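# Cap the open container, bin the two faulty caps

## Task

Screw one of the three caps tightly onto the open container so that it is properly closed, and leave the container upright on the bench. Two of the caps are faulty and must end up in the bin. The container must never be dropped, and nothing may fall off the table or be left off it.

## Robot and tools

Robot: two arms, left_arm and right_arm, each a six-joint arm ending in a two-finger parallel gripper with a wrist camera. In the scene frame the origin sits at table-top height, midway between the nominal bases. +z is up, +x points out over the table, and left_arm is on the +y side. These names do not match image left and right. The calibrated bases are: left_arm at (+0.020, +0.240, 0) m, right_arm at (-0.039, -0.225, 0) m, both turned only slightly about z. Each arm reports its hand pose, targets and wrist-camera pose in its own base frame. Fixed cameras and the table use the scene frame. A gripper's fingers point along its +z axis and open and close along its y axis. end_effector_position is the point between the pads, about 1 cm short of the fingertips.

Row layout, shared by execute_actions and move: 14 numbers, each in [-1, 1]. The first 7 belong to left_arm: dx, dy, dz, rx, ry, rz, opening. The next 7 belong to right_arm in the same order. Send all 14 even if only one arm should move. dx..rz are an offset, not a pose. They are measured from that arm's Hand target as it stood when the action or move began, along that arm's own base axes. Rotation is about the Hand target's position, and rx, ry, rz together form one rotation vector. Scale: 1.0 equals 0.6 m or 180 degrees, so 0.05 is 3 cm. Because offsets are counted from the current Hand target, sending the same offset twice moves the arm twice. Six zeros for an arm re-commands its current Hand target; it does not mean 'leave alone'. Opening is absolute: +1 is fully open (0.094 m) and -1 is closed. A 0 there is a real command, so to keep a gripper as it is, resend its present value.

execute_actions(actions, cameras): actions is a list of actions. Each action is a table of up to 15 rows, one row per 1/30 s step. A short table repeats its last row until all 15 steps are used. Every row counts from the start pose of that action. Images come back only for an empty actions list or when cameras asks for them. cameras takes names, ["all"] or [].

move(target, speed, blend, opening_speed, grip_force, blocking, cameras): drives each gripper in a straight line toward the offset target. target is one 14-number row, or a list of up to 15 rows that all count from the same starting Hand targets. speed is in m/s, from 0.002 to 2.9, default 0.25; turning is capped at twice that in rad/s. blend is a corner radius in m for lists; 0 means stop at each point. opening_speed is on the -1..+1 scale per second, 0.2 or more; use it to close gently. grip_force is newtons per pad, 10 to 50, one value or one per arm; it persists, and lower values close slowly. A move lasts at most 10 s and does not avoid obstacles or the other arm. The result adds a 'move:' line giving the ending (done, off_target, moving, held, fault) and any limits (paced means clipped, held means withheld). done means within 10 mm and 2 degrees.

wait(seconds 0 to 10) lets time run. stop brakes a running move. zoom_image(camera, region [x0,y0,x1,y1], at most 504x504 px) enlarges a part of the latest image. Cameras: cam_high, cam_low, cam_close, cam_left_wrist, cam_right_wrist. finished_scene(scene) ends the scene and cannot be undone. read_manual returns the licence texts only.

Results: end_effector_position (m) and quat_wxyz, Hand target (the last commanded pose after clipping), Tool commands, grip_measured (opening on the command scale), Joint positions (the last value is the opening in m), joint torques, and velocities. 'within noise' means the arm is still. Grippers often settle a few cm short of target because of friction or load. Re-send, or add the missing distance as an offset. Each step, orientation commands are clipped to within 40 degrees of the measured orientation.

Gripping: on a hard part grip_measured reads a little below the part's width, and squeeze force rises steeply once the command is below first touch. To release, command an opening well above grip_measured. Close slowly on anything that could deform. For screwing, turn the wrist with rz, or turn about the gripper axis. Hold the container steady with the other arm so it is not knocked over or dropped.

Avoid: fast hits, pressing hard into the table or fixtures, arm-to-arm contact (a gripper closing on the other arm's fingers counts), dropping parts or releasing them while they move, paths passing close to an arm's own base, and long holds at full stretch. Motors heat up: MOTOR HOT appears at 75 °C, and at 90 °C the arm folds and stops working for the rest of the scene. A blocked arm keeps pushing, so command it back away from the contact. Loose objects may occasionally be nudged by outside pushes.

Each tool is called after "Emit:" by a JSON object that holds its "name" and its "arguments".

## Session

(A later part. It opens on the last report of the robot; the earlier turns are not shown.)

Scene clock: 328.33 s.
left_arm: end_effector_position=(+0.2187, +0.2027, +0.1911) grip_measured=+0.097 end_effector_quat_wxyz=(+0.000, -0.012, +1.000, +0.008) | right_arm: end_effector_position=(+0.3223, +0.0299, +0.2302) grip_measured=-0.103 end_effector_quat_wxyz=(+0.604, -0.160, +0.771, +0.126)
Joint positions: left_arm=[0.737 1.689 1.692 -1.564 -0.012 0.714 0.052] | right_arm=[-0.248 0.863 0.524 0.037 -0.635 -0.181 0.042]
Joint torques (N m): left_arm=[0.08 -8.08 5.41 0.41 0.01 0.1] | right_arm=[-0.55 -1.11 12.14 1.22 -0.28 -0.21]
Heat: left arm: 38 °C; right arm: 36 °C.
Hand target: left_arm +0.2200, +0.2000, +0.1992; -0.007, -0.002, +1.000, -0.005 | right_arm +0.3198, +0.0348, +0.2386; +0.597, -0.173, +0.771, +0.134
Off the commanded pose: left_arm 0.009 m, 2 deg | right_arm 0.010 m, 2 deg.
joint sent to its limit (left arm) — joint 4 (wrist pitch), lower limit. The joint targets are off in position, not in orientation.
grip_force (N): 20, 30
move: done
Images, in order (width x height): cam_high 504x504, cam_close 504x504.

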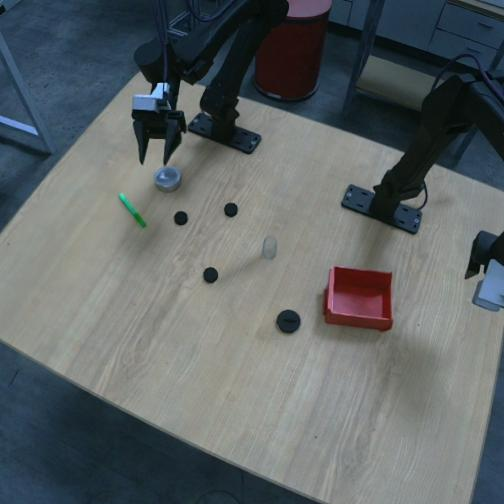

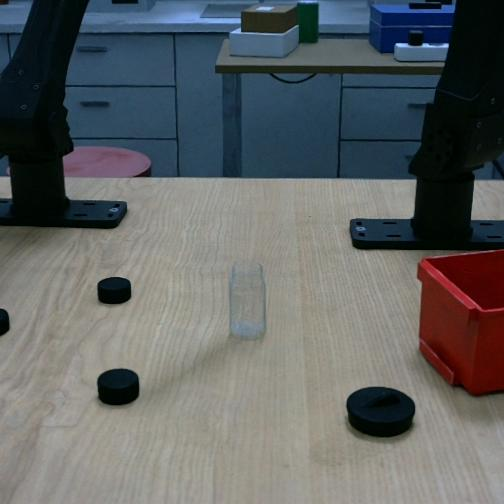

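Emit:
{"name": "execute_actions", "arguments": {"actions": []}}

Scene clock: 328.93 s.
left_arm: end_effector_position=(+0.2187, +0.2027, +0.1911) grip_measured=+0.097 end_effector_quat_wxyz=(+0.000, -0.012, +1.000, +0.008) | right_arm: end_effector_position=(+0.3223, +0.0299, +0.2302) grip_measured=-0.103 end_effector_quat_wxyz=(+0.604, -0.160, +0.771, +0.126)
Joint positions: left_arm=[0.737 1.689 1.692 -1.564 -0.012 0.714 0.052] | right_arm=[-0.248 0.863 0.524 0.037 -0.635 -0.181 0.042]
Joint velocities: within noise
Joint torques (N m): left_arm=[0.1 -8.08 5.39 0.42 0.01 0.1] | right_arm=[-0.57 -0.96 12.45 1.21 -0.3 -0.16]
Heat: left arm: 38 °C; right arm: 36 °C.
Hand target: left_arm +0.2200, +0.2000, +0.1992; -0.007, -0.002, +1.000, -0.005 | right_arm +0.3198, +0.0348, +0.2386; +0.597, -0.173, +0.771, +0.134
Tool commands: left_gripper/opening=+0.1 right_gripper/opening=-0.1
Off the commanded pose: left_arm 0.009 m, 2 deg | right_arm 0.010 m, 2 deg.
grip_force (N): 20, 30
camera_calibration:
cam_left_wrist: T_world_to_cam=[[0.0360759, -0.999163, -0.0192952, 0.198436], [-0.901211, -0.0408711, 0.43145, 0.158876], [-0.431877, 0.00182407, -0.901931, 0.350669], [0, 0, 0, 1]] pos_world=[0.287468, 0.204123, 0.251561]
cam_right_wrist: T_world_to_cam=[[0.384011, -0.923329, -0.000362768, -0.0962906], [-0.581516, -0.241546, -0.776849, 0.411896], [0.717199, 0.298529, -0.629687, -0.00695954], [0, 0, 0, 1]] pos_world=[0.281492, 0.0126617, 0.315564]

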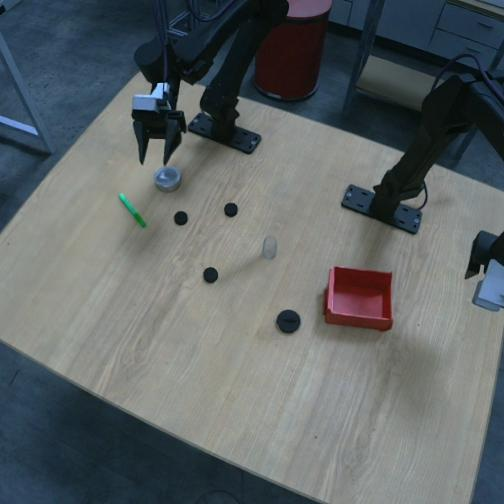

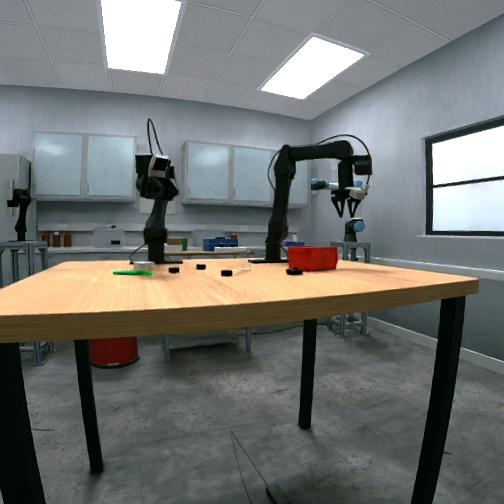

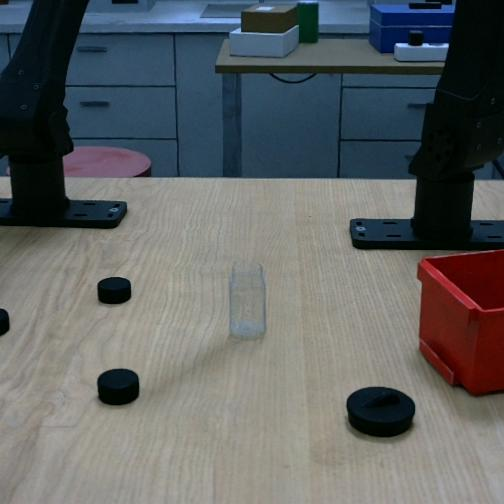

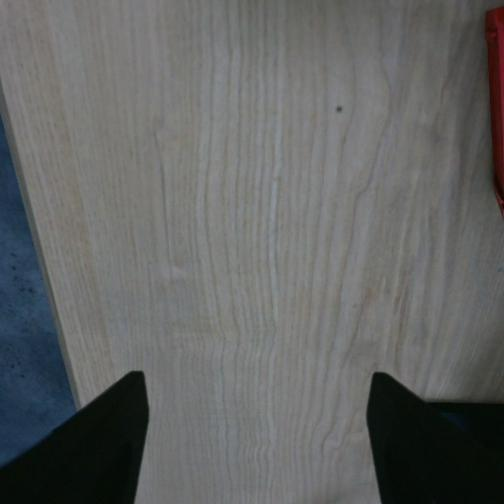

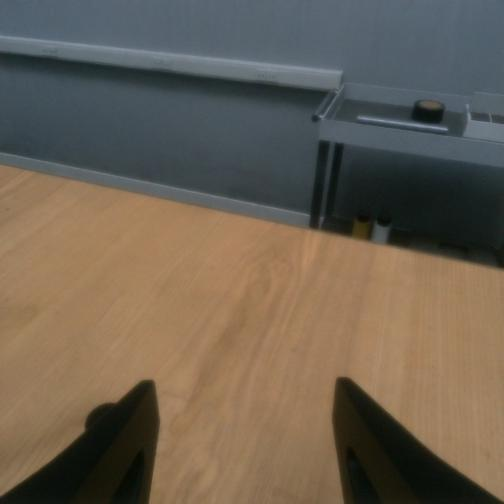

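Emit:
{"name": "move", "arguments": {"target": [0.205, -0.838, -0.065, 0, 0, -0.5, 0.1, 0, -0.225, 0, 0, 0, 0, -0.1], "speed": 0.25, "grip_force": [25, 30], "cameras": ["cam_left_wrist", "cam_close"]}}

Scene clock: 333.50 s.
left_arm: end_effector_position=(+0.3410, -0.3016, +0.1568) grip_measured=+0.097 end_effector_quat_wxyz=(+0.056, +0.700, +0.712, +0.008) | right_arm: end_effector_position=(+0.3211, -0.1055, +0.2272) grip_measured=-0.103 end_effector_quat_wxyz=(+0.595, -0.160, +0.779, +0.117)
Joint positions: left_arm=[-0.731 2.269 2.372 -1.561 -0.012 0.824 0.052] | right_arm=[-0.826 1.237 0.8 -0.237 -1.135 -0.635 0.042]
Joint torques (N m): left_arm=[-0.13 -11.66 6.75 0.56 -0.01 0.1] | right_arm=[-0.64 -2.86 11.49 0.85 -0.7 -0.17]
Heat: left arm: 38 °C; right arm: 37 °C.
Hand target: left_arm +0.3430, -0.3028, +0.1602; -0.008, +0.706, +0.708, +0.001 | right_arm +0.3198, -0.1002, +0.2386; +0.597, -0.173, +0.771, +0.134
Off the commanded pose: left_arm 0.004 m, 7 deg | right_arm 0.013 m, 3 deg.
joint sent to its limit (left arm) — joint 4 (wrist pitch), lower limit. The joint targets are off in position and orientation.
grip_force (N): 25, 30
move: off_target (left_arm, right_arm)
camera_calibration:
cam_left_wrist: T_world_to_cam=[[-0.995098, -0.0322238, -0.093495, 0.344415], [-0.0644862, 0.928207, 0.366434, 0.280373], [0.0749748, 0.370666, -0.925735, 0.315616], [0, 0, 0, 1]] pos_world=[0.337144, -0.366134, 0.22164]
Images, in order (width x height): cam_close 504x504, cam_left_wrist 504x504.

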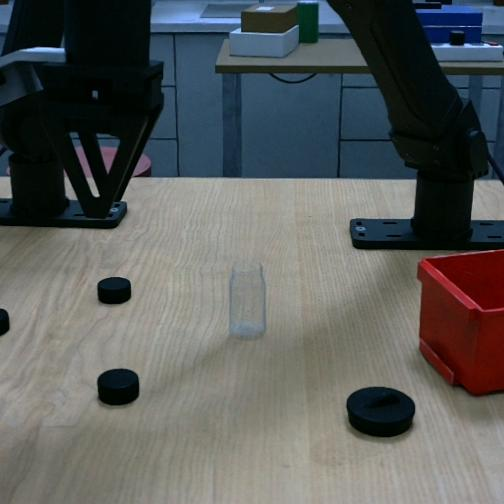

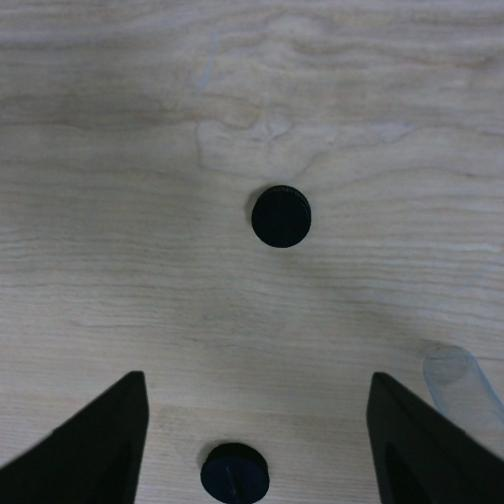

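Emit:
{"name": "move", "arguments": {"target": [0, 0, -0.15, -0.004, -0.0032, -0.0009, 0.1, 0, 0, 0, 0, 0, 0, -0.1], "speed": 0.2, "cameras": ["cam_left_wrist", "cam_close"]}}

Scene clock: 335.00 s.
left_arm: end_effector_position=(+0.3386, -0.2995, +0.0730) grip_measured=+0.097 end_effector_quat_wxyz=(-0.009, +0.703, +0.711, +0.005) | right_arm: end_effector_position=(+0.3209, -0.1053, +0.2269) grip_measured=-0.103 end_effector_quat_wxyz=(+0.595, -0.160, +0.779, +0.117)
Joint positions: left_arm=[-0.731 2.347 2.172 -1.414 -0.012 0.827 0.052] | right_arm=[-0.826 1.237 0.8 -0.24 -1.135 -0.638 0.042]
Joint torques (N m): left_arm=[-0.01 -13.07 4.04 0.7 0.02 0.11] | right_arm=[-0.44 -2.92 11.66 0.88 -0.67 -0.18]
Heat: left arm: 38 °C; right arm: 37 °C.
Hand target: left_arm +0.3430, -0.3028, +0.0702; +0.000, +0.707, +0.707, +0.000 | right_arm +0.3198, -0.1002, +0.2386; +0.597, -0.173, +0.771, +0.134
Off the commanded pose: left_arm 0.006 m, 1 deg | right_arm 0.013 m, 3 deg.
grip_force (N): 25, 30
move: off_target (right_arm)
camera_calibration:
cam_left_wrist: T_world_to_cam=[[-0.999683, -0.0251658, 0.000859147, 0.331043], [-0.0220856, 0.892692, 0.450125, 0.277896], [-0.0120947, 0.449963, -0.892965, 0.28834], [0, 0, 0, 1]] pos_world=[0.340563, -0.369487, 0.132105]
Images, in order (width x height): cam_close 504x504, cam_left_wrist 504x504.

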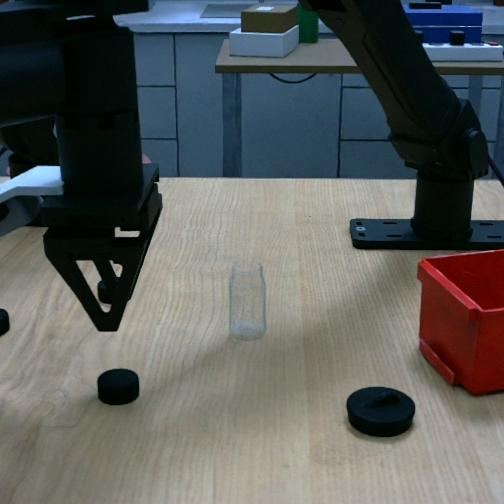

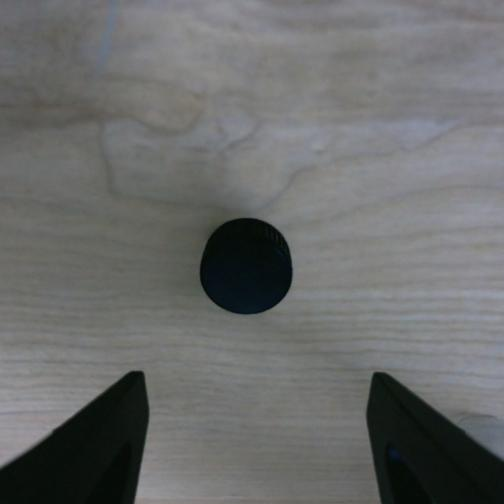

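Emit:
{"name": "zoom_image", "arguments": {"camera": "cam_close", "region": [40, 260, 190, 410]}}

Emit:
{"name": "zoom_image", "arguments": {"camera": "cam_left_wrist", "region": [160, 180, 340, 360]}}

Scaled by 3.360.

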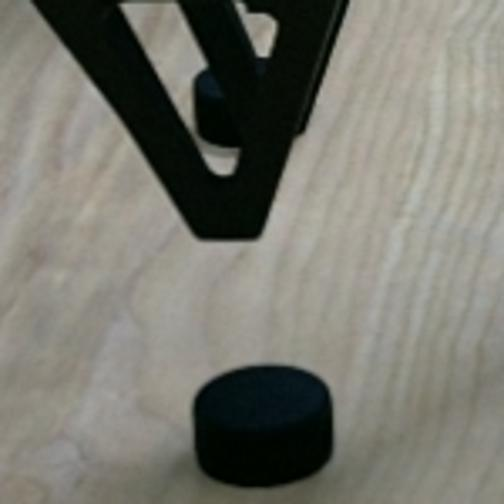

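Scaled by 2.800.

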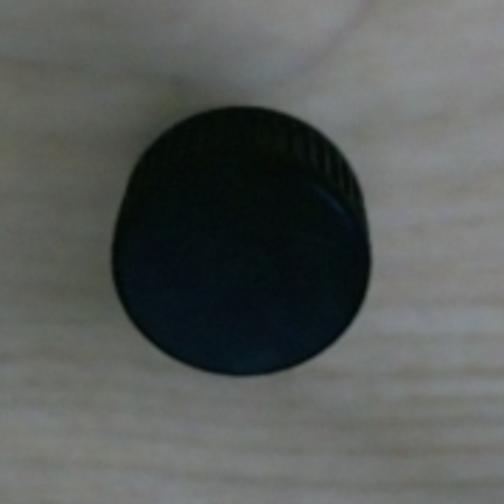

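Emit:
{"name": "move", "arguments": {"target": [0.005, 0, -0.0985, 0, 0, 0, 0.1, 0, 0, 0, 0, 0, 0, -0.1], "speed": 0.12, "cameras": ["cam_left_wrist", "cam_close"]}}

Scene clock: 338.23 s.
left_arm: end_effector_position=(+0.3423, -0.3027, +0.0197) grip_measured=+0.097 end_effector_quat_wxyz=(-0.002, +0.704, +0.710, +0.006) | right_arm: end_effector_position=(+0.3209, -0.1053, +0.2269) grip_measured=-0.103 end_effector_quat_wxyz=(+0.595, -0.160, +0.779, +0.117)
Joint positions: left_arm=[-0.731 2.364 1.99 -1.201 -0.012 0.832 0.052] | right_arm=[-0.826 1.237 0.8 -0.24 -1.135 -0.638 0.042]
Joint torques (N m): left_arm=[0.36 -12.57 3.58 0.74 0.03 0.1] | right_arm=[-0.66 -2.81 11.44 0.86 -0.7 -0.22]
Heat: left arm: 38 °C; right arm: 37 °C.
Hand target: left_arm +0.3460, -0.3028, +0.0111; +0.000, +0.707, +0.707, +0.000 | right_arm +0.3198, -0.1002, +0.2386; +0.597, -0.173, +0.771, +0.134
Off the commanded pose: left_arm 0.009 m, 1 deg | right_arm 0.013 m, 3 deg.
grip_force (N): 25, 30
move: off_target (right_arm)
camera_calibration:
cam_left_wrist: T_world_to_cam=[[-0.999747, -0.0205603, -0.00912613, 0.336299], [-0.022477, 0.896924, 0.441613, 0.306425], [-0.000894275, 0.441707, -0.897159, 0.235896], [0, 0, 0, 1]] pos_world=[0.343312, -0.372122, 0.0793844]
Images, in order (width x height): cam_close 504x504, cam_left_wrist 504x504.

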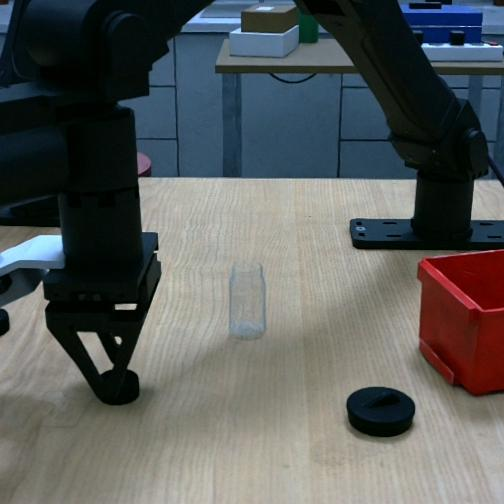

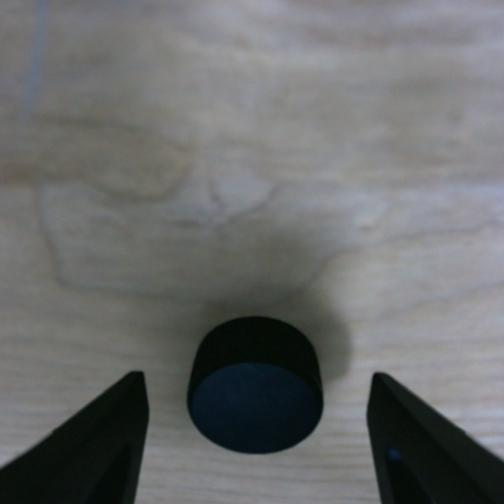

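Emit:
{"name": "zoom_image", "arguments": {"camera": "cam_close", "region": [40, 300, 190, 450]}}

Scaled by 3.360.

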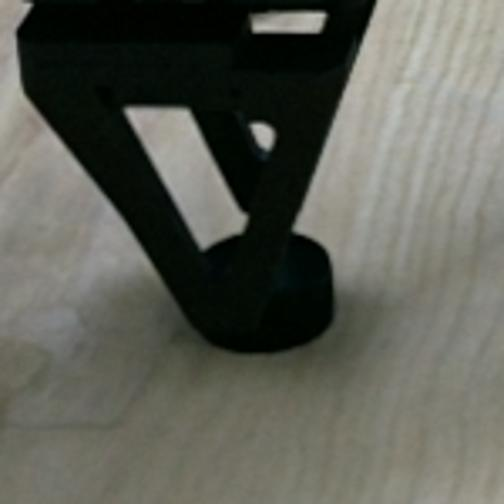

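Emit:
{"name": "move", "arguments": {"target": [0, 0.007, -0.0125, 0, 0, 0, 0.1, 0, 0, 0, 0, 0, 0, -0.1], "speed": 0.08}}

Scene clock: 339.50 s.
left_arm: end_effector_position=(+0.3406, -0.3012, +0.0101) grip_measured=+0.097 end_effector_quat_wxyz=(-0.004, +0.706, +0.708, +0.006) | right_arm: end_effector_position=(+0.3209, -0.1053, +0.2269) grip_measured=-0.103 end_effector_quat_wxyz=(+0.595, -0.160, +0.779, +0.117)
Joint positions: left_arm=[-0.731 2.364 1.951 -1.165 -0.012 0.838 0.052] | right_arm=[-0.826 1.237 0.8 -0.24 -1.135 -0.638 0.042]
Joint torques (N m): left_arm=[0.94 -13.03 3.3 0.73 0.01 0.1] | right_arm=[-0.38 -2.76 11.55 0.88 -0.65 -0.18]
Heat: left arm: 39 °C; right arm: 37 °C.
Hand target: left_arm +0.3460, -0.2986, +0.0036; +0.000, +0.707, +0.707, +0.000 | right_arm +0.3198, -0.1002, +0.2386; +0.597, -0.173, +0.771, +0.134
Off the commanded pose: left_arm 0.009 m, 1 deg | right_arm 0.013 m, 3 deg.
grip_force (N): 25, 30
move: off_target (right_arm)

Emit:
{"name": "move", "arguments": {"target": [0, 0, 0.01, 0, 0, 0, 0.1, 0, 0, 0, 0, 0, 0, -0.1], "speed": 0.05, "cameras": ["cam_left_wrist", "cam_close"]}}

Scene clock: 340.63 s.
left_arm: end_effector_position=(+0.3406, -0.3012, +0.0101) grip_measured=+0.097 end_effector_quat_wxyz=(-0.004, +0.706, +0.708, +0.006) | right_arm: end_effector_position=(+0.3209, -0.1053, +0.2269) grip_measured=-0.103 end_effector_quat_wxyz=(+0.595, -0.160, +0.779, +0.117)
Joint positions: left_arm=[-0.731 2.364 1.951 -1.165 -0.012 0.838 0.052] | right_arm=[-0.826 1.237 0.8 -0.24 -1.135 -0.638 0.042]
Joint torques (N m): left_arm=[0.95 -13.39 4.42 0.55 0.02 0.1] | right_arm=[-0.62 -2.77 11.59 0.86 -0.67 -0.16]
Heat: left arm: 39 °C; right arm: 37 °C.
Hand target: left_arm +0.3460, -0.2986, +0.0096; +0.000, +0.707, +0.707, +0.000 | right_arm +0.3198, -0.1002, +0.2386; +0.597, -0.173, +0.771, +0.134
Off the commanded pose: left_arm 0.006 m, 1 deg | right_arm 0.013 m, 3 deg.
grip_force (N): 25, 30
move: off_target (right_arm)
camera_calibration:
cam_left_wrist: T_world_to_cam=[[-0.999872, -0.0144528, -0.00681934, 0.336387], [-0.015978, 0.896089, 0.443586, 0.306822], [-0.000300324, 0.443638, -0.896206, 0.227065], [0, 0, 0, 1]] pos_world=[0.341315, -0.370813, 0.0696891]
Images, in order (width x height): cam_close 504x504, cam_left_wrist 504x504.

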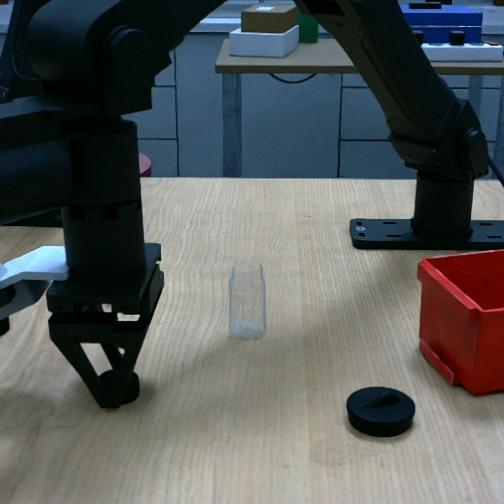

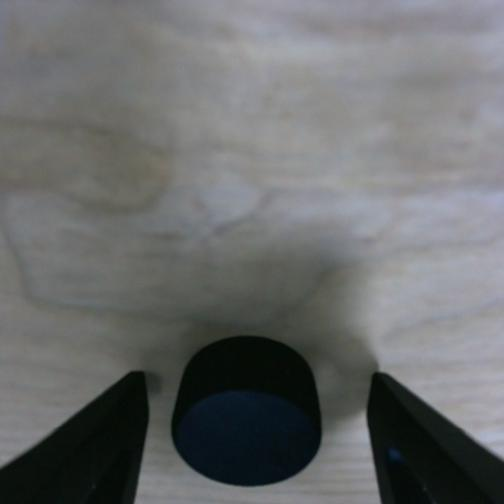

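Emit:
{"name": "move", "arguments": {"target": [0, 0, 0.0117, 0, 0, 0, 0.1, 0, 0, 0, 0, 0, 0, -0.1], "speed": 0.05}}

Scene clock: 341.67 s.
left_arm: end_effector_position=(+0.3406, -0.3012, +0.0101) grip_measured=+0.097 end_effector_quat_wxyz=(-0.004, +0.706, +0.708, +0.006) | right_arm: end_effector_position=(+0.3209, -0.1053, +0.2269) grip_measured=-0.103 end_effector_quat_wxyz=(+0.595, -0.160, +0.779, +0.117)
Joint positions: left_arm=[-0.731 2.364 1.951 -1.165 -0.012 0.838 0.052] | right_arm=[-0.826 1.237 0.8 -0.24 -1.135 -0.638 0.042]
Joint torques (N m): left_arm=[0.96 -13.87 5.76 0.36 0.02 0.11] | right_arm=[-0.64 -2.78 11.73 0.91 -0.67 -0.22]
Heat: left arm: 39 °C; right arm: 37 °C.
Hand target: left_arm +0.3460, -0.2986, +0.0166; +0.000, +0.707, +0.707, +0.000 | right_arm +0.3198, -0.1002, +0.2386; +0.597, -0.173, +0.771, +0.134
Off the commanded pose: left_arm 0.009 m, 1 deg | right_arm 0.013 m, 3 deg.
grip_force (N): 25, 30
move: off_target (right_arm)

Emit:
{"name": "move", "arguments": {"target": [-0.0025, 0, 0.0067, 0, 0, 0, 0.1, 0, 0, 0, 0, 0, 0, -0.1], "speed": 0.05}}

Scene clock: 342.93 s.
left_arm: end_effector_position=(+0.3386, -0.2994, +0.0102) grip_measured=+0.097 end_effector_quat_wxyz=(-0.009, +0.706, +0.708, +0.005) | right_arm: end_effector_position=(+0.3209, -0.1053, +0.2269) grip_measured=-0.103 end_effector_quat_wxyz=(+0.595, -0.160, +0.779, +0.117)
Joint positions: left_arm=[-0.731 2.364 1.951 -1.176 -0.012 0.838 0.052] | right_arm=[-0.826 1.237 0.8 -0.24 -1.135 -0.638 0.042]
Joint torques (N m): left_arm=[0.76 -14.49 5.93 0.35 0.01 0.09] | right_arm=[-0.65 -3.02 11.58 0.86 -0.67 -0.2]
Heat: left arm: 39 °C; right arm: 37 °C.
Hand target: left_arm +0.3445, -0.2986, +0.0206; +0.000, +0.707, +0.707, +0.000 | right_arm +0.3198, -0.1002, +0.2386; +0.597, -0.173, +0.771, +0.134
Off the commanded pose: left_arm 0.012 m, 1 deg | right_arm 0.013 m, 3 deg.
grip_force (N): 25, 30
move: off_target (left_arm, right_arm)

Emit:
{"name": "move", "arguments": {"target": [0, 0, 0.0042, 0, 0, 0, 0.1, 0, 0, 0, 0, 0, 0, -0.1], "speed": 0.05, "cameras": ["cam_left_wrist", "cam_close"]}}

Scene clock: 344.00 s.
left_arm: end_effector_position=(+0.3371, -0.2981, +0.0102) grip_measured=+0.097 end_effector_quat_wxyz=(-0.013, +0.706, +0.708, +0.005) | right_arm: end_effector_position=(+0.3209, -0.1053, +0.2269) grip_measured=-0.103 end_effector_quat_wxyz=(+0.595, -0.160, +0.779, +0.117)
Joint positions: left_arm=[-0.731 2.364 1.951 -1.184 -0.012 0.838 0.052] | right_arm=[-0.826 1.237 0.8 -0.24 -1.135 -0.638 0.042]
Joint torques (N m): left_arm=[0.75 -14.63 6.43 0.33 0.01 0.09] | right_arm=[-0.61 -2.8 11.54 0.87 -0.71 -0.2]
Heat: left arm: 39 °C; right arm: 37 °C.
Hand target: left_arm +0.3445, -0.2986, +0.0231; +0.000, +0.707, +0.707, +0.000 | right_arm +0.3198, -0.1002, +0.2386; +0.597, -0.173, +0.771, +0.134
Off the commanded pose: left_arm 0.015 m, 2 deg | right_arm 0.013 m, 3 deg.
grip_force (N): 25, 30
move: off_target (left_arm, right_arm)
camera_calibration:
cam_left_wrist: T_world_to_cam=[[-0.999873, -0.0144482, 0.00677751, 0.332827], [-0.00978721, 0.890601, 0.45468, 0.300135], [-0.0126053, 0.454555, -0.890629, 0.233136], [0, 0, 0, 1]] pos_world=[0.338661, -0.368465, 0.0689166]
Images, in order (width x height): cam_close 504x504, cam_left_wrist 504x504.

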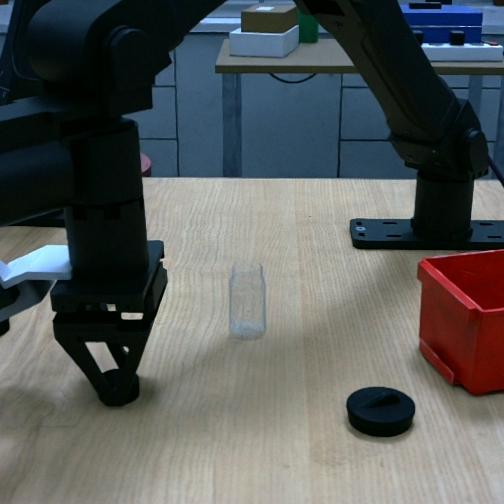

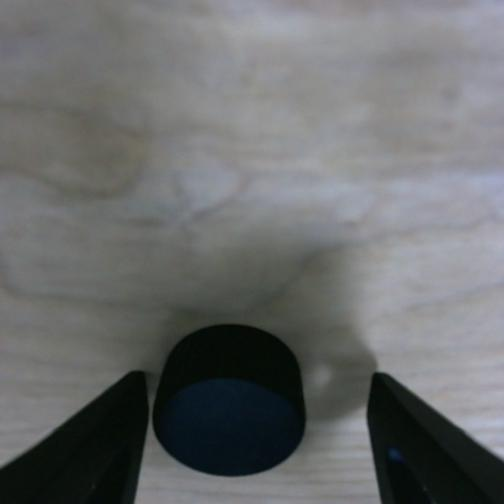

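Emit:
{"name": "move", "arguments": {"target": [[0.004, 0, 0.04, 0, 0, 0, 0.1, 0, 0, 0, 0, 0, 0, -0.1], [0.004, 0, -0.0275, 0, 0, 0, 0.1, 0, 0, 0, 0, 0, 0, -0.1]], "speed": 0.08, "cameras": ["cam_left_wrist", "cam_close"]}}

Scene clock: 346.50 s.
left_arm: end_effector_position=(+0.3423, -0.3000, +0.0132) grip_measured=+0.097 end_effector_quat_wxyz=(-0.004, +0.705, +0.709, +0.006) | right_arm: end_effector_position=(+0.3209, -0.1053, +0.2269) grip_measured=-0.103 end_effector_quat_wxyz=(+0.595, -0.160, +0.779, +0.117)
Joint positions: left_arm=[-0.726 2.364 1.964 -1.178 -0.012 0.84 0.052] | right_arm=[-0.826 1.237 0.8 -0.24 -1.135 -0.638 0.042]
Joint torques (N m): left_arm=[0.64 -13.01 3.33 0.74 0.02 0.1] | right_arm=[-0.59 -3.02 11.4 0.85 -0.64 -0.15]
Heat: left arm: 40 °C; right arm: 37 °C.
Hand target: left_arm +0.3469, -0.2986, +0.0066; +0.000, +0.707, +0.707, +0.000 | right_arm +0.3198, -0.1002, +0.2386; +0.597, -0.173, +0.771, +0.134
Off the commanded pose: left_arm 0.008 m, 1 deg | right_arm 0.013 m, 3 deg.
grip_force (N): 25, 30
move: off_target (right_arm)
camera_calibration:
cam_left_wrist: T_world_to_cam=[[-0.999824, -0.0174931, -0.00676472, 0.337275], [-0.0186785, 0.896045, 0.44357, 0.305316], [-0.00169793, 0.443618, -0.896214, 0.229785], [0, 0, 0, 1]] pos_world=[0.343309, -0.369613, 0.0727891]
Images, in order (width x height): cam_close 504x504, cam_left_wrist 504x504.

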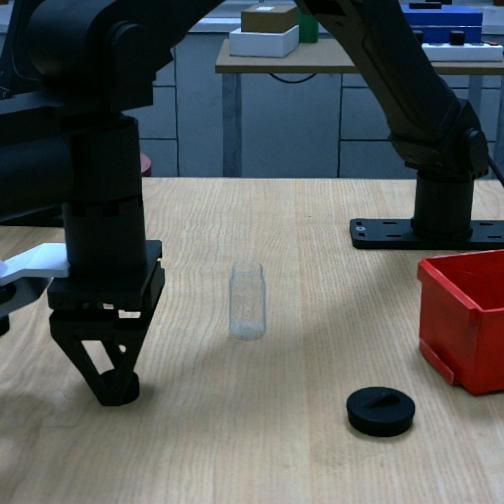

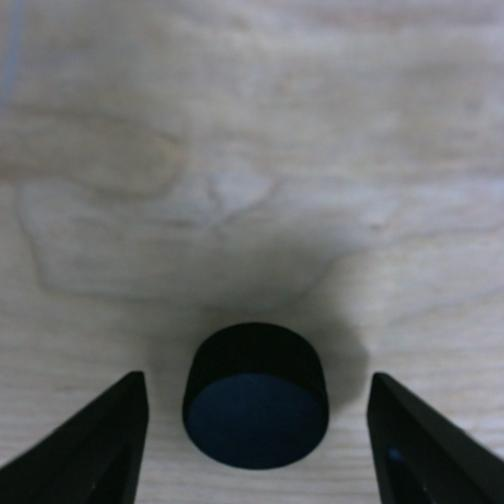

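Emit:
{"name": "move", "arguments": {"target": [0, 0, 0, 0, 0, 0, -0.45, 0, 0, 0, 0, 0, 0, -0.1], "opening_speed": 0.5, "grip_force": [30, 30], "cameras": ["cam_left_wrist"]}}

Scene clock: 348.37 s.
left_arm: end_effector_position=(+0.3423, -0.3000, +0.0132) grip_measured=-0.338 end_effector_quat_wxyz=(-0.004, +0.705, +0.709, +0.006) | right_arm: end_effector_position=(+0.3209, -0.1053, +0.2269) grip_measured=-0.103 end_effector_quat_wxyz=(+0.595, -0.160, +0.779, +0.117)
Joint positions: left_arm=[-0.726 2.364 1.964 -1.178 -0.012 0.84 0.031] | right_arm=[-0.826 1.237 0.8 -0.24 -1.135 -0.638 0.042]
Joint torques (N m): left_arm=[0.65 -12.98 3.32 0.74 0.01 0.11] | right_arm=[-0.75 -3.02 11.47 0.88 -0.71 -0.18]
Heat: left arm: 40 °C; right arm: 37 °C.
Hand target: left_arm +0.3469, -0.2986, +0.0066; +0.000, +0.707, +0.707, +0.000 | right_arm +0.3198, -0.1002, +0.2386; +0.597, -0.173, +0.771, +0.134
Off the commanded pose: left_arm 0.008 m, 1 deg | right_arm 0.013 m, 3 deg.
grip_force (N): 30, 30
move: off_target (right_arm)
camera_calibration:
cam_left_wrist: T_world_to_cam=[[-0.999824, -0.0174931, -0.00676472, 0.337275], [-0.0186785, 0.896045, 0.44357, 0.305316], [-0.00169793, 0.443618, -0.896214, 0.229785], [0, 0, 0, 1]] pos_world=[0.343309, -0.369613, 0.0727891]
Images, in order (width x height): cam_left_wrist 504x504.

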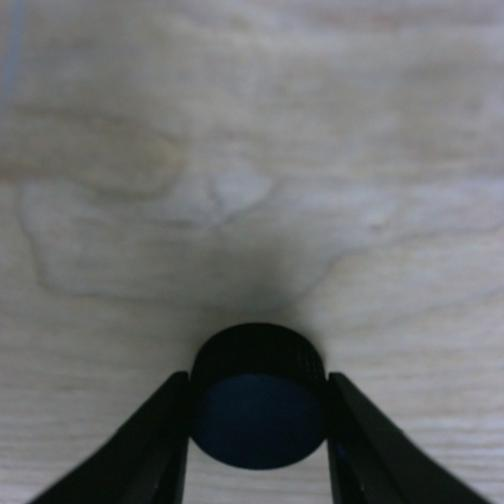

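Emit:
{"name": "move", "arguments": {"target": [[0, 0, 0.24, 0, 0, 0, -0.45, 0, 0, 0, 0, 0, 0, -0.1], [-0.188, 0.149, 0.24, 0, 0, 0, -0.45, 0, 0, 0, 0, 0, 0, -0.1]], "speed": 0.2, "blend": [0.04, 0], "cameras": ["cam_left_wrist", "cam_close"]}}

Scene clock: 350.90 s.
left_arm: end_effector_position=(+0.2340, -0.2056, +0.1460) grip_measured=-0.339 end_effector_quat_wxyz=(-0.020, +0.707, +0.707, +0.005) | right_arm: end_effector_position=(+0.3209, -0.1053, +0.2269) grip_measured=-0.103 end_effector_quat_wxyz=(+0.595, -0.160, +0.779, +0.117)
Joint positions: left_arm=[-0.731 1.761 1.594 -1.443 -0.012 0.84 0.031] | right_arm=[-0.826 1.237 0.8 -0.24 -1.135 -0.638 0.042]
Joint torques (N m): left_arm=[-0.64 -10.28 3.26 0.68 0.02 -0.07] | right_arm=[-0.42 -2.93 11.62 0.88 -0.69 -0.23]
Heat: left arm: 40 °C; right arm: 37 °C.
Hand target: left_arm +0.2341, -0.2092, +0.1506; +0.000, +0.707, +0.707, +0.000 | right_arm +0.3198, -0.1002, +0.2386; +0.597, -0.173, +0.771, +0.134
Off the commanded pose: left_arm 0.006 m, 2 deg | right_arm 0.013 m, 3 deg.
grip_force (N): 30, 30
move: off_target (right_arm)
camera_calibration:
cam_left_wrist: T_world_to_cam=[[-0.999772, -0.0129986, 0.0169134, 0.228927], [-0.00369294, 0.886388, 0.462928, 0.15144], [-0.0210092, 0.46276, -0.886234, 0.313705], [0, 0, 0, 1]] pos_world=[0.236025, -0.276429, 0.204038]
Images, in order (width x height): cam_close 504x504, cam_left_wrist 504x504.

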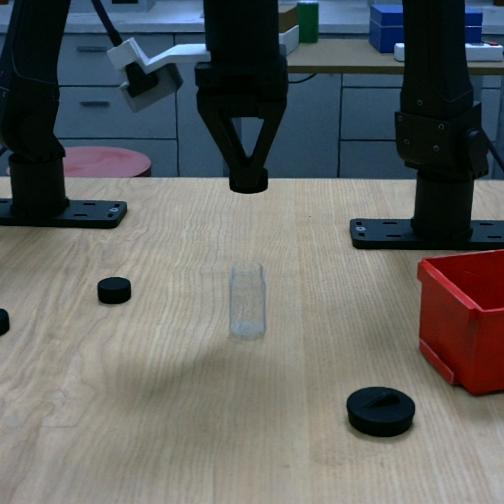

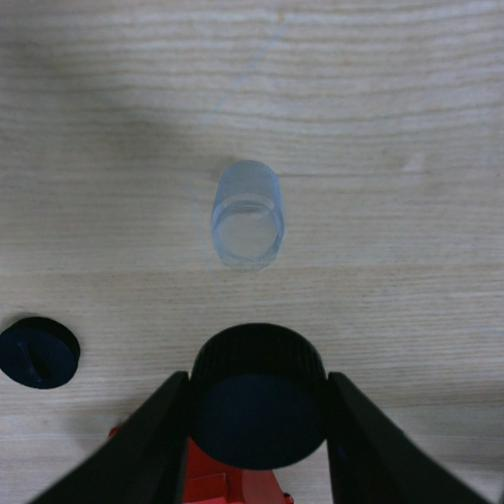

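Emit:
{"name": "zoom_image", "arguments": {"camera": "cam_close", "region": [170, 150, 330, 350]}}

Emit:
{"name": "zoom_image", "arguments": {"camera": "cam_left_wrist", "region": [160, 140, 340, 320]}}

Scaled by 2.520.

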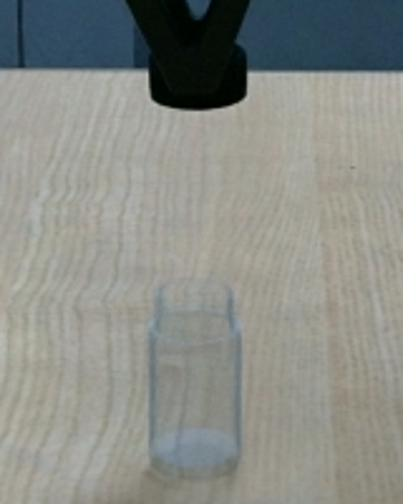

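Scaled by 2.800.

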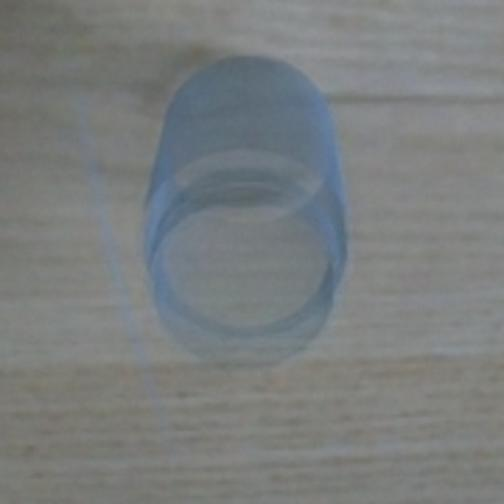

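Emit:
{"name": "move", "arguments": {"target": [0.005, -0.002, -0.085, 0, 0, 0, -0.45, 0, 0, 0, 0, 0, 0, -0.1], "speed": 0.12, "cameras": ["cam_left_wrist", "cam_close"]}}

Scene clock: 352.57 s.
left_arm: end_effector_position=(+0.2358, -0.2073, +0.0991) grip_measured=-0.339 end_effector_quat_wxyz=(-0.013, +0.707, +0.707, +0.005) | right_arm: end_effector_position=(+0.3209, -0.1053, +0.2269) grip_measured=-0.103 end_effector_quat_wxyz=(+0.595, -0.160, +0.779, +0.117)
Joint positions: left_arm=[-0.731 1.761 1.408 -1.244 -0.012 0.84 0.031] | right_arm=[-0.826 1.237 0.8 -0.24 -1.135 -0.638 0.042]
Joint torques (N m): left_arm=[-0.32 -9.16 3.3 0.67 0.02 -0.05] | right_arm=[-0.46 -2.96 11.37 0.85 -0.67 -0.17]
Heat: left arm: 40 °C; right arm: 37 °C.
Hand target: left_arm +0.2371, -0.2104, +0.0996; +0.000, +0.707, +0.707, +0.000 | right_arm +0.3198, -0.1002, +0.2386; +0.597, -0.173, +0.771, +0.134
Off the commanded pose: left_arm 0.003 m, 2 deg | right_arm 0.013 m, 3 deg.
grip_force (N): 30, 30
move: off_target (right_arm)
camera_calibration:
cam_left_wrist: T_world_to_cam=[[-0.999894, -0.0128831, 0.0067918, 0.23259], [-0.00838678, 0.890618, 0.454674, 0.177528], [-0.0119065, 0.454569, -0.890632, 0.269599], [0, 0, 0, 1]] pos_world=[0.237264, -0.277665, 0.157817]
Images, in order (width x height): cam_close 504x504, cam_left_wrist 504x504.

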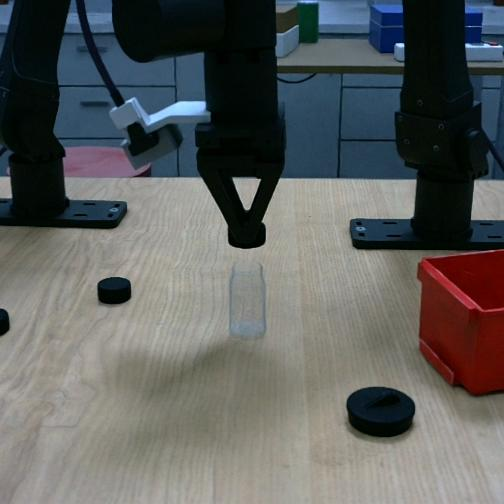

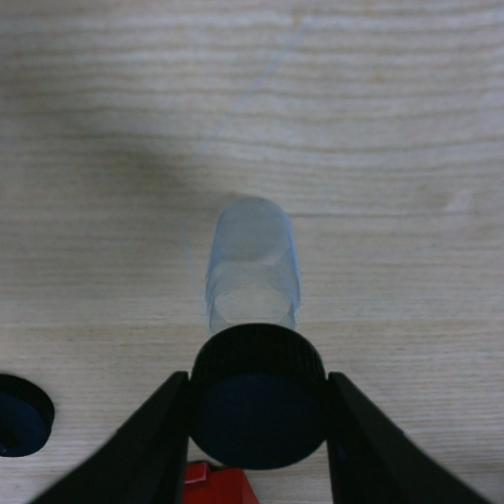

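Emit:
{"name": "zoom_image", "arguments": {"camera": "cam_close", "region": [190, 200, 310, 350]}}

Emit:
{"name": "zoom_image", "arguments": {"camera": "cam_left_wrist", "region": [170, 180, 350, 360]}}

Scaled by 3.360.

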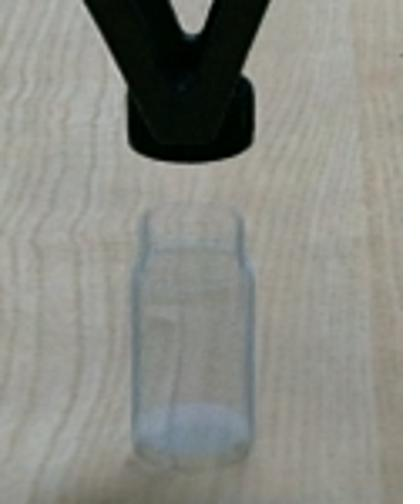

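Scaled by 2.800.

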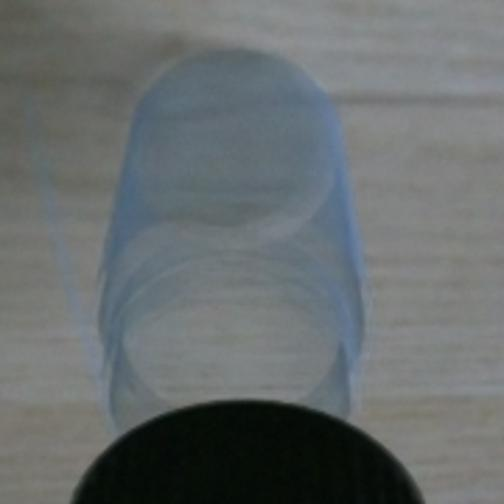

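Emit:
{"name": "move", "arguments": {"target": [0.003, 0.005, -0.0217, 0, 0, 0, -0.45, 0, 0, 0, 0, 0, 0, -0.1], "speed": 0.06, "cameras": ["cam_left_wrist", "cam_close"]}}

Scene clock: 353.97 s.
left_arm: end_effector_position=(+0.2352, -0.2067, +0.0872) grip_measured=-0.339 end_effector_quat_wxyz=(-0.011, +0.707, +0.707, +0.005) | right_arm: end_effector_position=(+0.3209, -0.1053, +0.2269) grip_measured=-0.103 end_effector_quat_wxyz=(+0.595, -0.160, +0.779, +0.117)
Joint positions: left_arm=[-0.731 1.761 1.361 -1.193 -0.012 0.84 0.031] | right_arm=[-0.826 1.237 0.8 -0.24 -1.135 -0.638 0.042]
Joint torques (N m): left_arm=[0.61 -8.79 3.29 0.69 0.02 0.06] | right_arm=[-0.61 -2.78 11.47 0.9 -0.72 -0.17]
Heat: left arm: 40 °C; right arm: 37 °C.
Hand target: left_arm +0.2389, -0.2074, +0.0866; +0.000, +0.707, +0.707, +0.000 | right_arm +0.3198, -0.1002, +0.2386; +0.597, -0.173, +0.771, +0.134
Off the commanded pose: left_arm 0.004 m, 1 deg | right_arm 0.013 m, 3 deg.
grip_force (N): 30, 30
move: off_target (right_arm)
camera_calibration:
cam_left_wrist: T_world_to_cam=[[-0.999906, -0.0129426, 0.00453687, 0.232303], [-0.00948548, 0.89155, 0.452823, 0.183016], [-0.00990557, 0.452737, -0.891589, 0.258011], [0, 0, 0, 1]] pos_world=[0.236573, -0.276973, 0.146112]
Images, in order (width x height): cam_close 504x504, cam_left_wrist 504x504.

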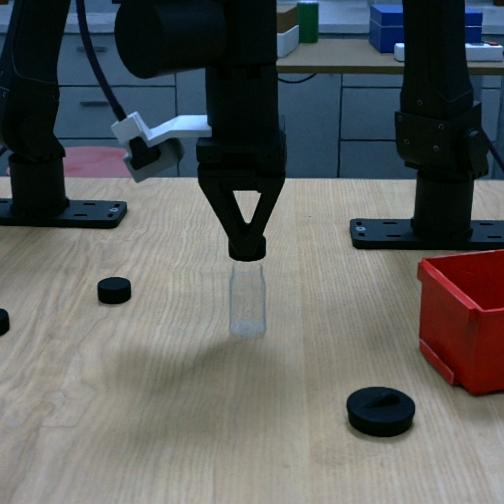

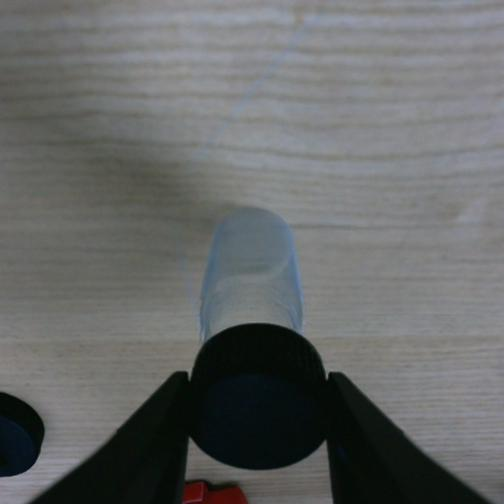

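Emit:
{"name": "zoom_image", "arguments": {"camera": "cam_close", "region": [205, 215, 295, 345]}}

Emit:
{"name": "zoom_image", "arguments": {"camera": "cam_left_wrist", "region": [170, 190, 350, 370]}}

Scaled by 3.877.

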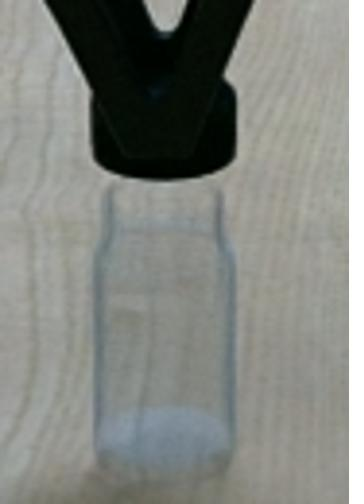

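Scaled by 2.800.

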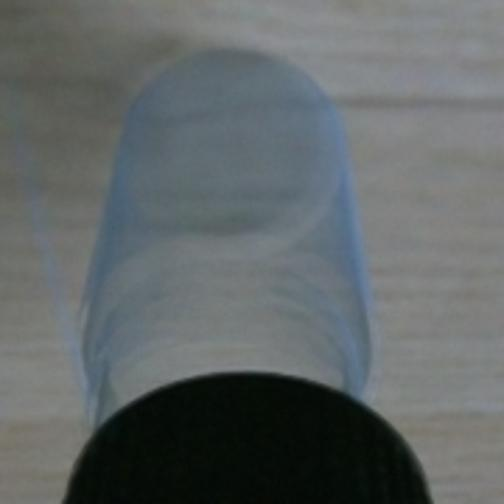

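Emit:
{"name": "move", "arguments": {"target": [0.0035, 0.003, -0.0095, 0, 0, 0, -0.45, 0, 0, 0, 0, 0, 0, -0.1], "speed": 0.05, "cameras": ["cam_left_wrist", "cam_close"]}}

Scene clock: 355.77 s.
left_arm: end_effector_position=(+0.2371, -0.2052, +0.0830) grip_measured=-0.339 end_effector_quat_wxyz=(-0.009, +0.705, +0.709, +0.005) | right_arm: end_effector_position=(+0.3209, -0.1053, +0.2269) grip_measured=-0.103 end_effector_quat_wxyz=(+0.595, -0.160, +0.779, +0.117)
Joint positions: left_arm=[-0.723 1.761 1.344 -1.171 -0.012 0.843 0.031] | right_arm=[-0.826 1.237 0.8 -0.24 -1.135 -0.638 0.042]
Joint torques (N m): left_arm=[0.66 -8.36 3.29 0.73 0.01 0.13] | right_arm=[-0.65 -2.82 11.6 0.88 -0.69 -0.21]
Heat: left arm: 40 °C; right arm: 37 °C.
Hand target: left_arm +0.2410, -0.2056, +0.0809; +0.000, +0.707, +0.707, +0.000 | right_arm +0.3198, -0.1002, +0.2386; +0.597, -0.173, +0.771, +0.134
Off the commanded pose: left_arm 0.004 m, 1 deg | right_arm 0.013 m, 3 deg.
grip_force (N): 30, 30
move: off_target (right_arm)
camera_calibration:
cam_left_wrist: T_world_to_cam=[[-0.999846, -0.0175214, 0.00125033, 0.233541], [-0.0150846, 0.892903, 0.449996, 0.185366], [-0.00900099, 0.449908, -0.89303, 0.25286], [0, 0, 0, 1]] pos_world=[0.238577, -0.275186, 0.142105]
Images, in order (width x height): cam_close 504x504, cam_left_wrist 504x504.

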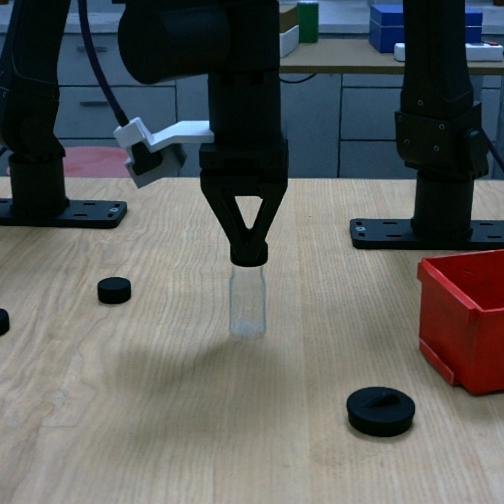

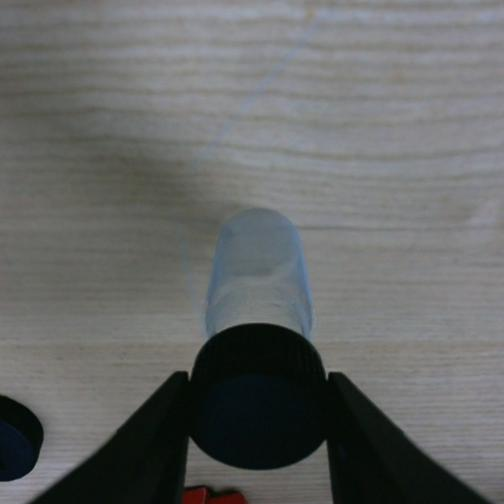

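Emit:
{"name": "zoom_image", "arguments": {"camera": "cam_close", "region": [205, 215, 295, 345]}}

Emit:
{"name": "zoom_image", "arguments": {"camera": "cam_left_wrist", "region": [170, 190, 350, 370]}}

Scaled by 3.877.

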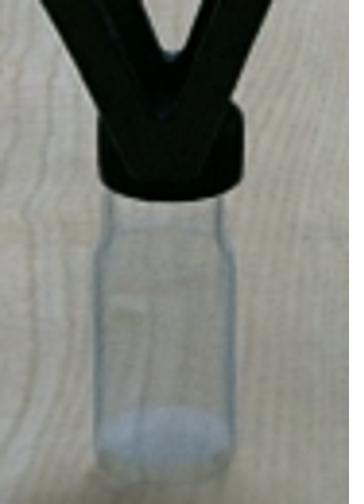

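Scaled by 2.800.

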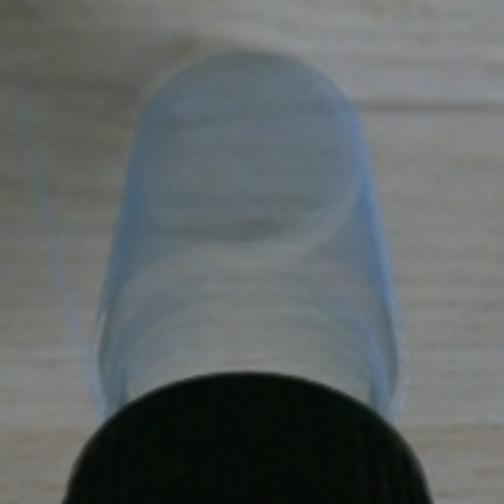

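Emit:
{"name": "move", "arguments": {"target": [[-0.0089, -0.01, 0, 0, 0, 0, -0.45, 0, 0, 0, 0, 0, 0, -0.1], [-0.001, -0.0007, 0, 0, 0, 0, -0.45, 0, 0, 0, 0, 0, 0, -0.1]], "speed": 0.05, "cameras": ["cam_left_wrist", "cam_close"]}}

Scene clock: 358.27 s.
left_arm: end_effector_position=(+0.2371, -0.2058, +0.0830) grip_measured=-0.339 end_effector_quat_wxyz=(-0.008, +0.706, +0.708, +0.005) | right_arm: end_effector_position=(+0.3209, -0.1053, +0.2269) grip_measured=-0.103 end_effector_quat_wxyz=(+0.595, -0.160, +0.779, +0.117)
Joint positions: left_arm=[-0.725 1.761 1.344 -1.17 -0.012 0.843 0.031] | right_arm=[-0.826 1.237 0.8 -0.24 -1.135 -0.638 0.042]
Joint torques (N m): left_arm=[0.61 -8.46 3.22 0.72 0.01 0.09] | right_arm=[-0.49 -2.97 11.63 0.87 -0.73 -0.27]
Heat: left arm: 40 °C; right arm: 37 °C.
Hand target: left_arm +0.2404, -0.2060, +0.0809; +0.000, +0.707, +0.707, +0.000 | right_arm +0.3198, -0.1002, +0.2386; +0.597, -0.173, +0.771, +0.134
Off the commanded pose: left_arm 0.004 m, 1 deg | right_arm 0.013 m, 3 deg.
grip_force (N): 30, 30
move: off_target (right_arm)
camera_calibration:
cam_left_wrist: T_world_to_cam=[[-0.999873, -0.0159066, 0.0000651085, 0.233959], [-0.014183, 0.893369, 0.4491, 0.185944], [-0.00720182, 0.449042, -0.893481, 0.252524], [0, 0, 0, 1]] pos_world=[0.238385, -0.275789, 0.142103]
Images, in order (width x height): cam_close 504x504, cam_left_wrist 504x504.

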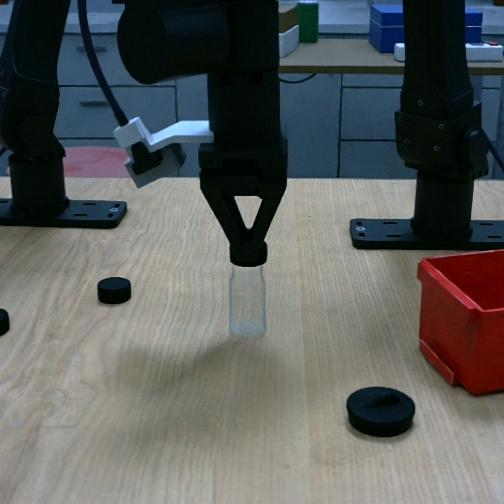

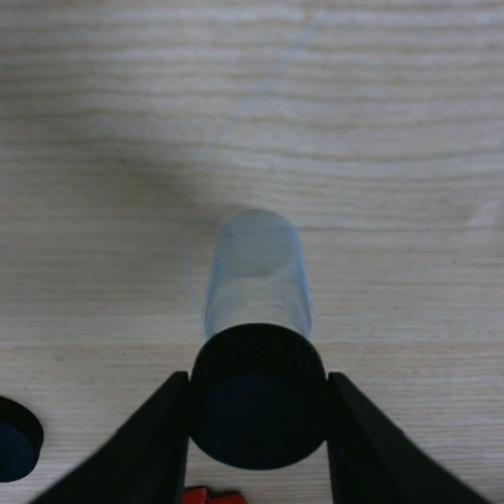

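Emit:
{"name": "zoom_image", "arguments": {"camera": "cam_close", "region": [205, 215, 295, 345]}}

Emit:
{"name": "zoom_image", "arguments": {"camera": "cam_left_wrist", "region": [170, 190, 350, 370]}}

Scaled by 3.877.

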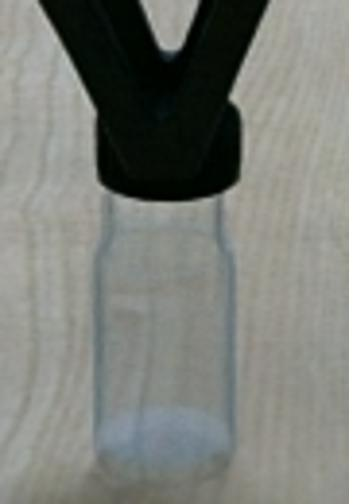

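Scaled by 2.800.

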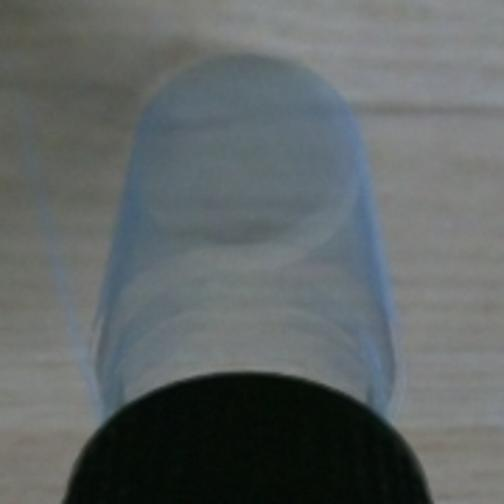

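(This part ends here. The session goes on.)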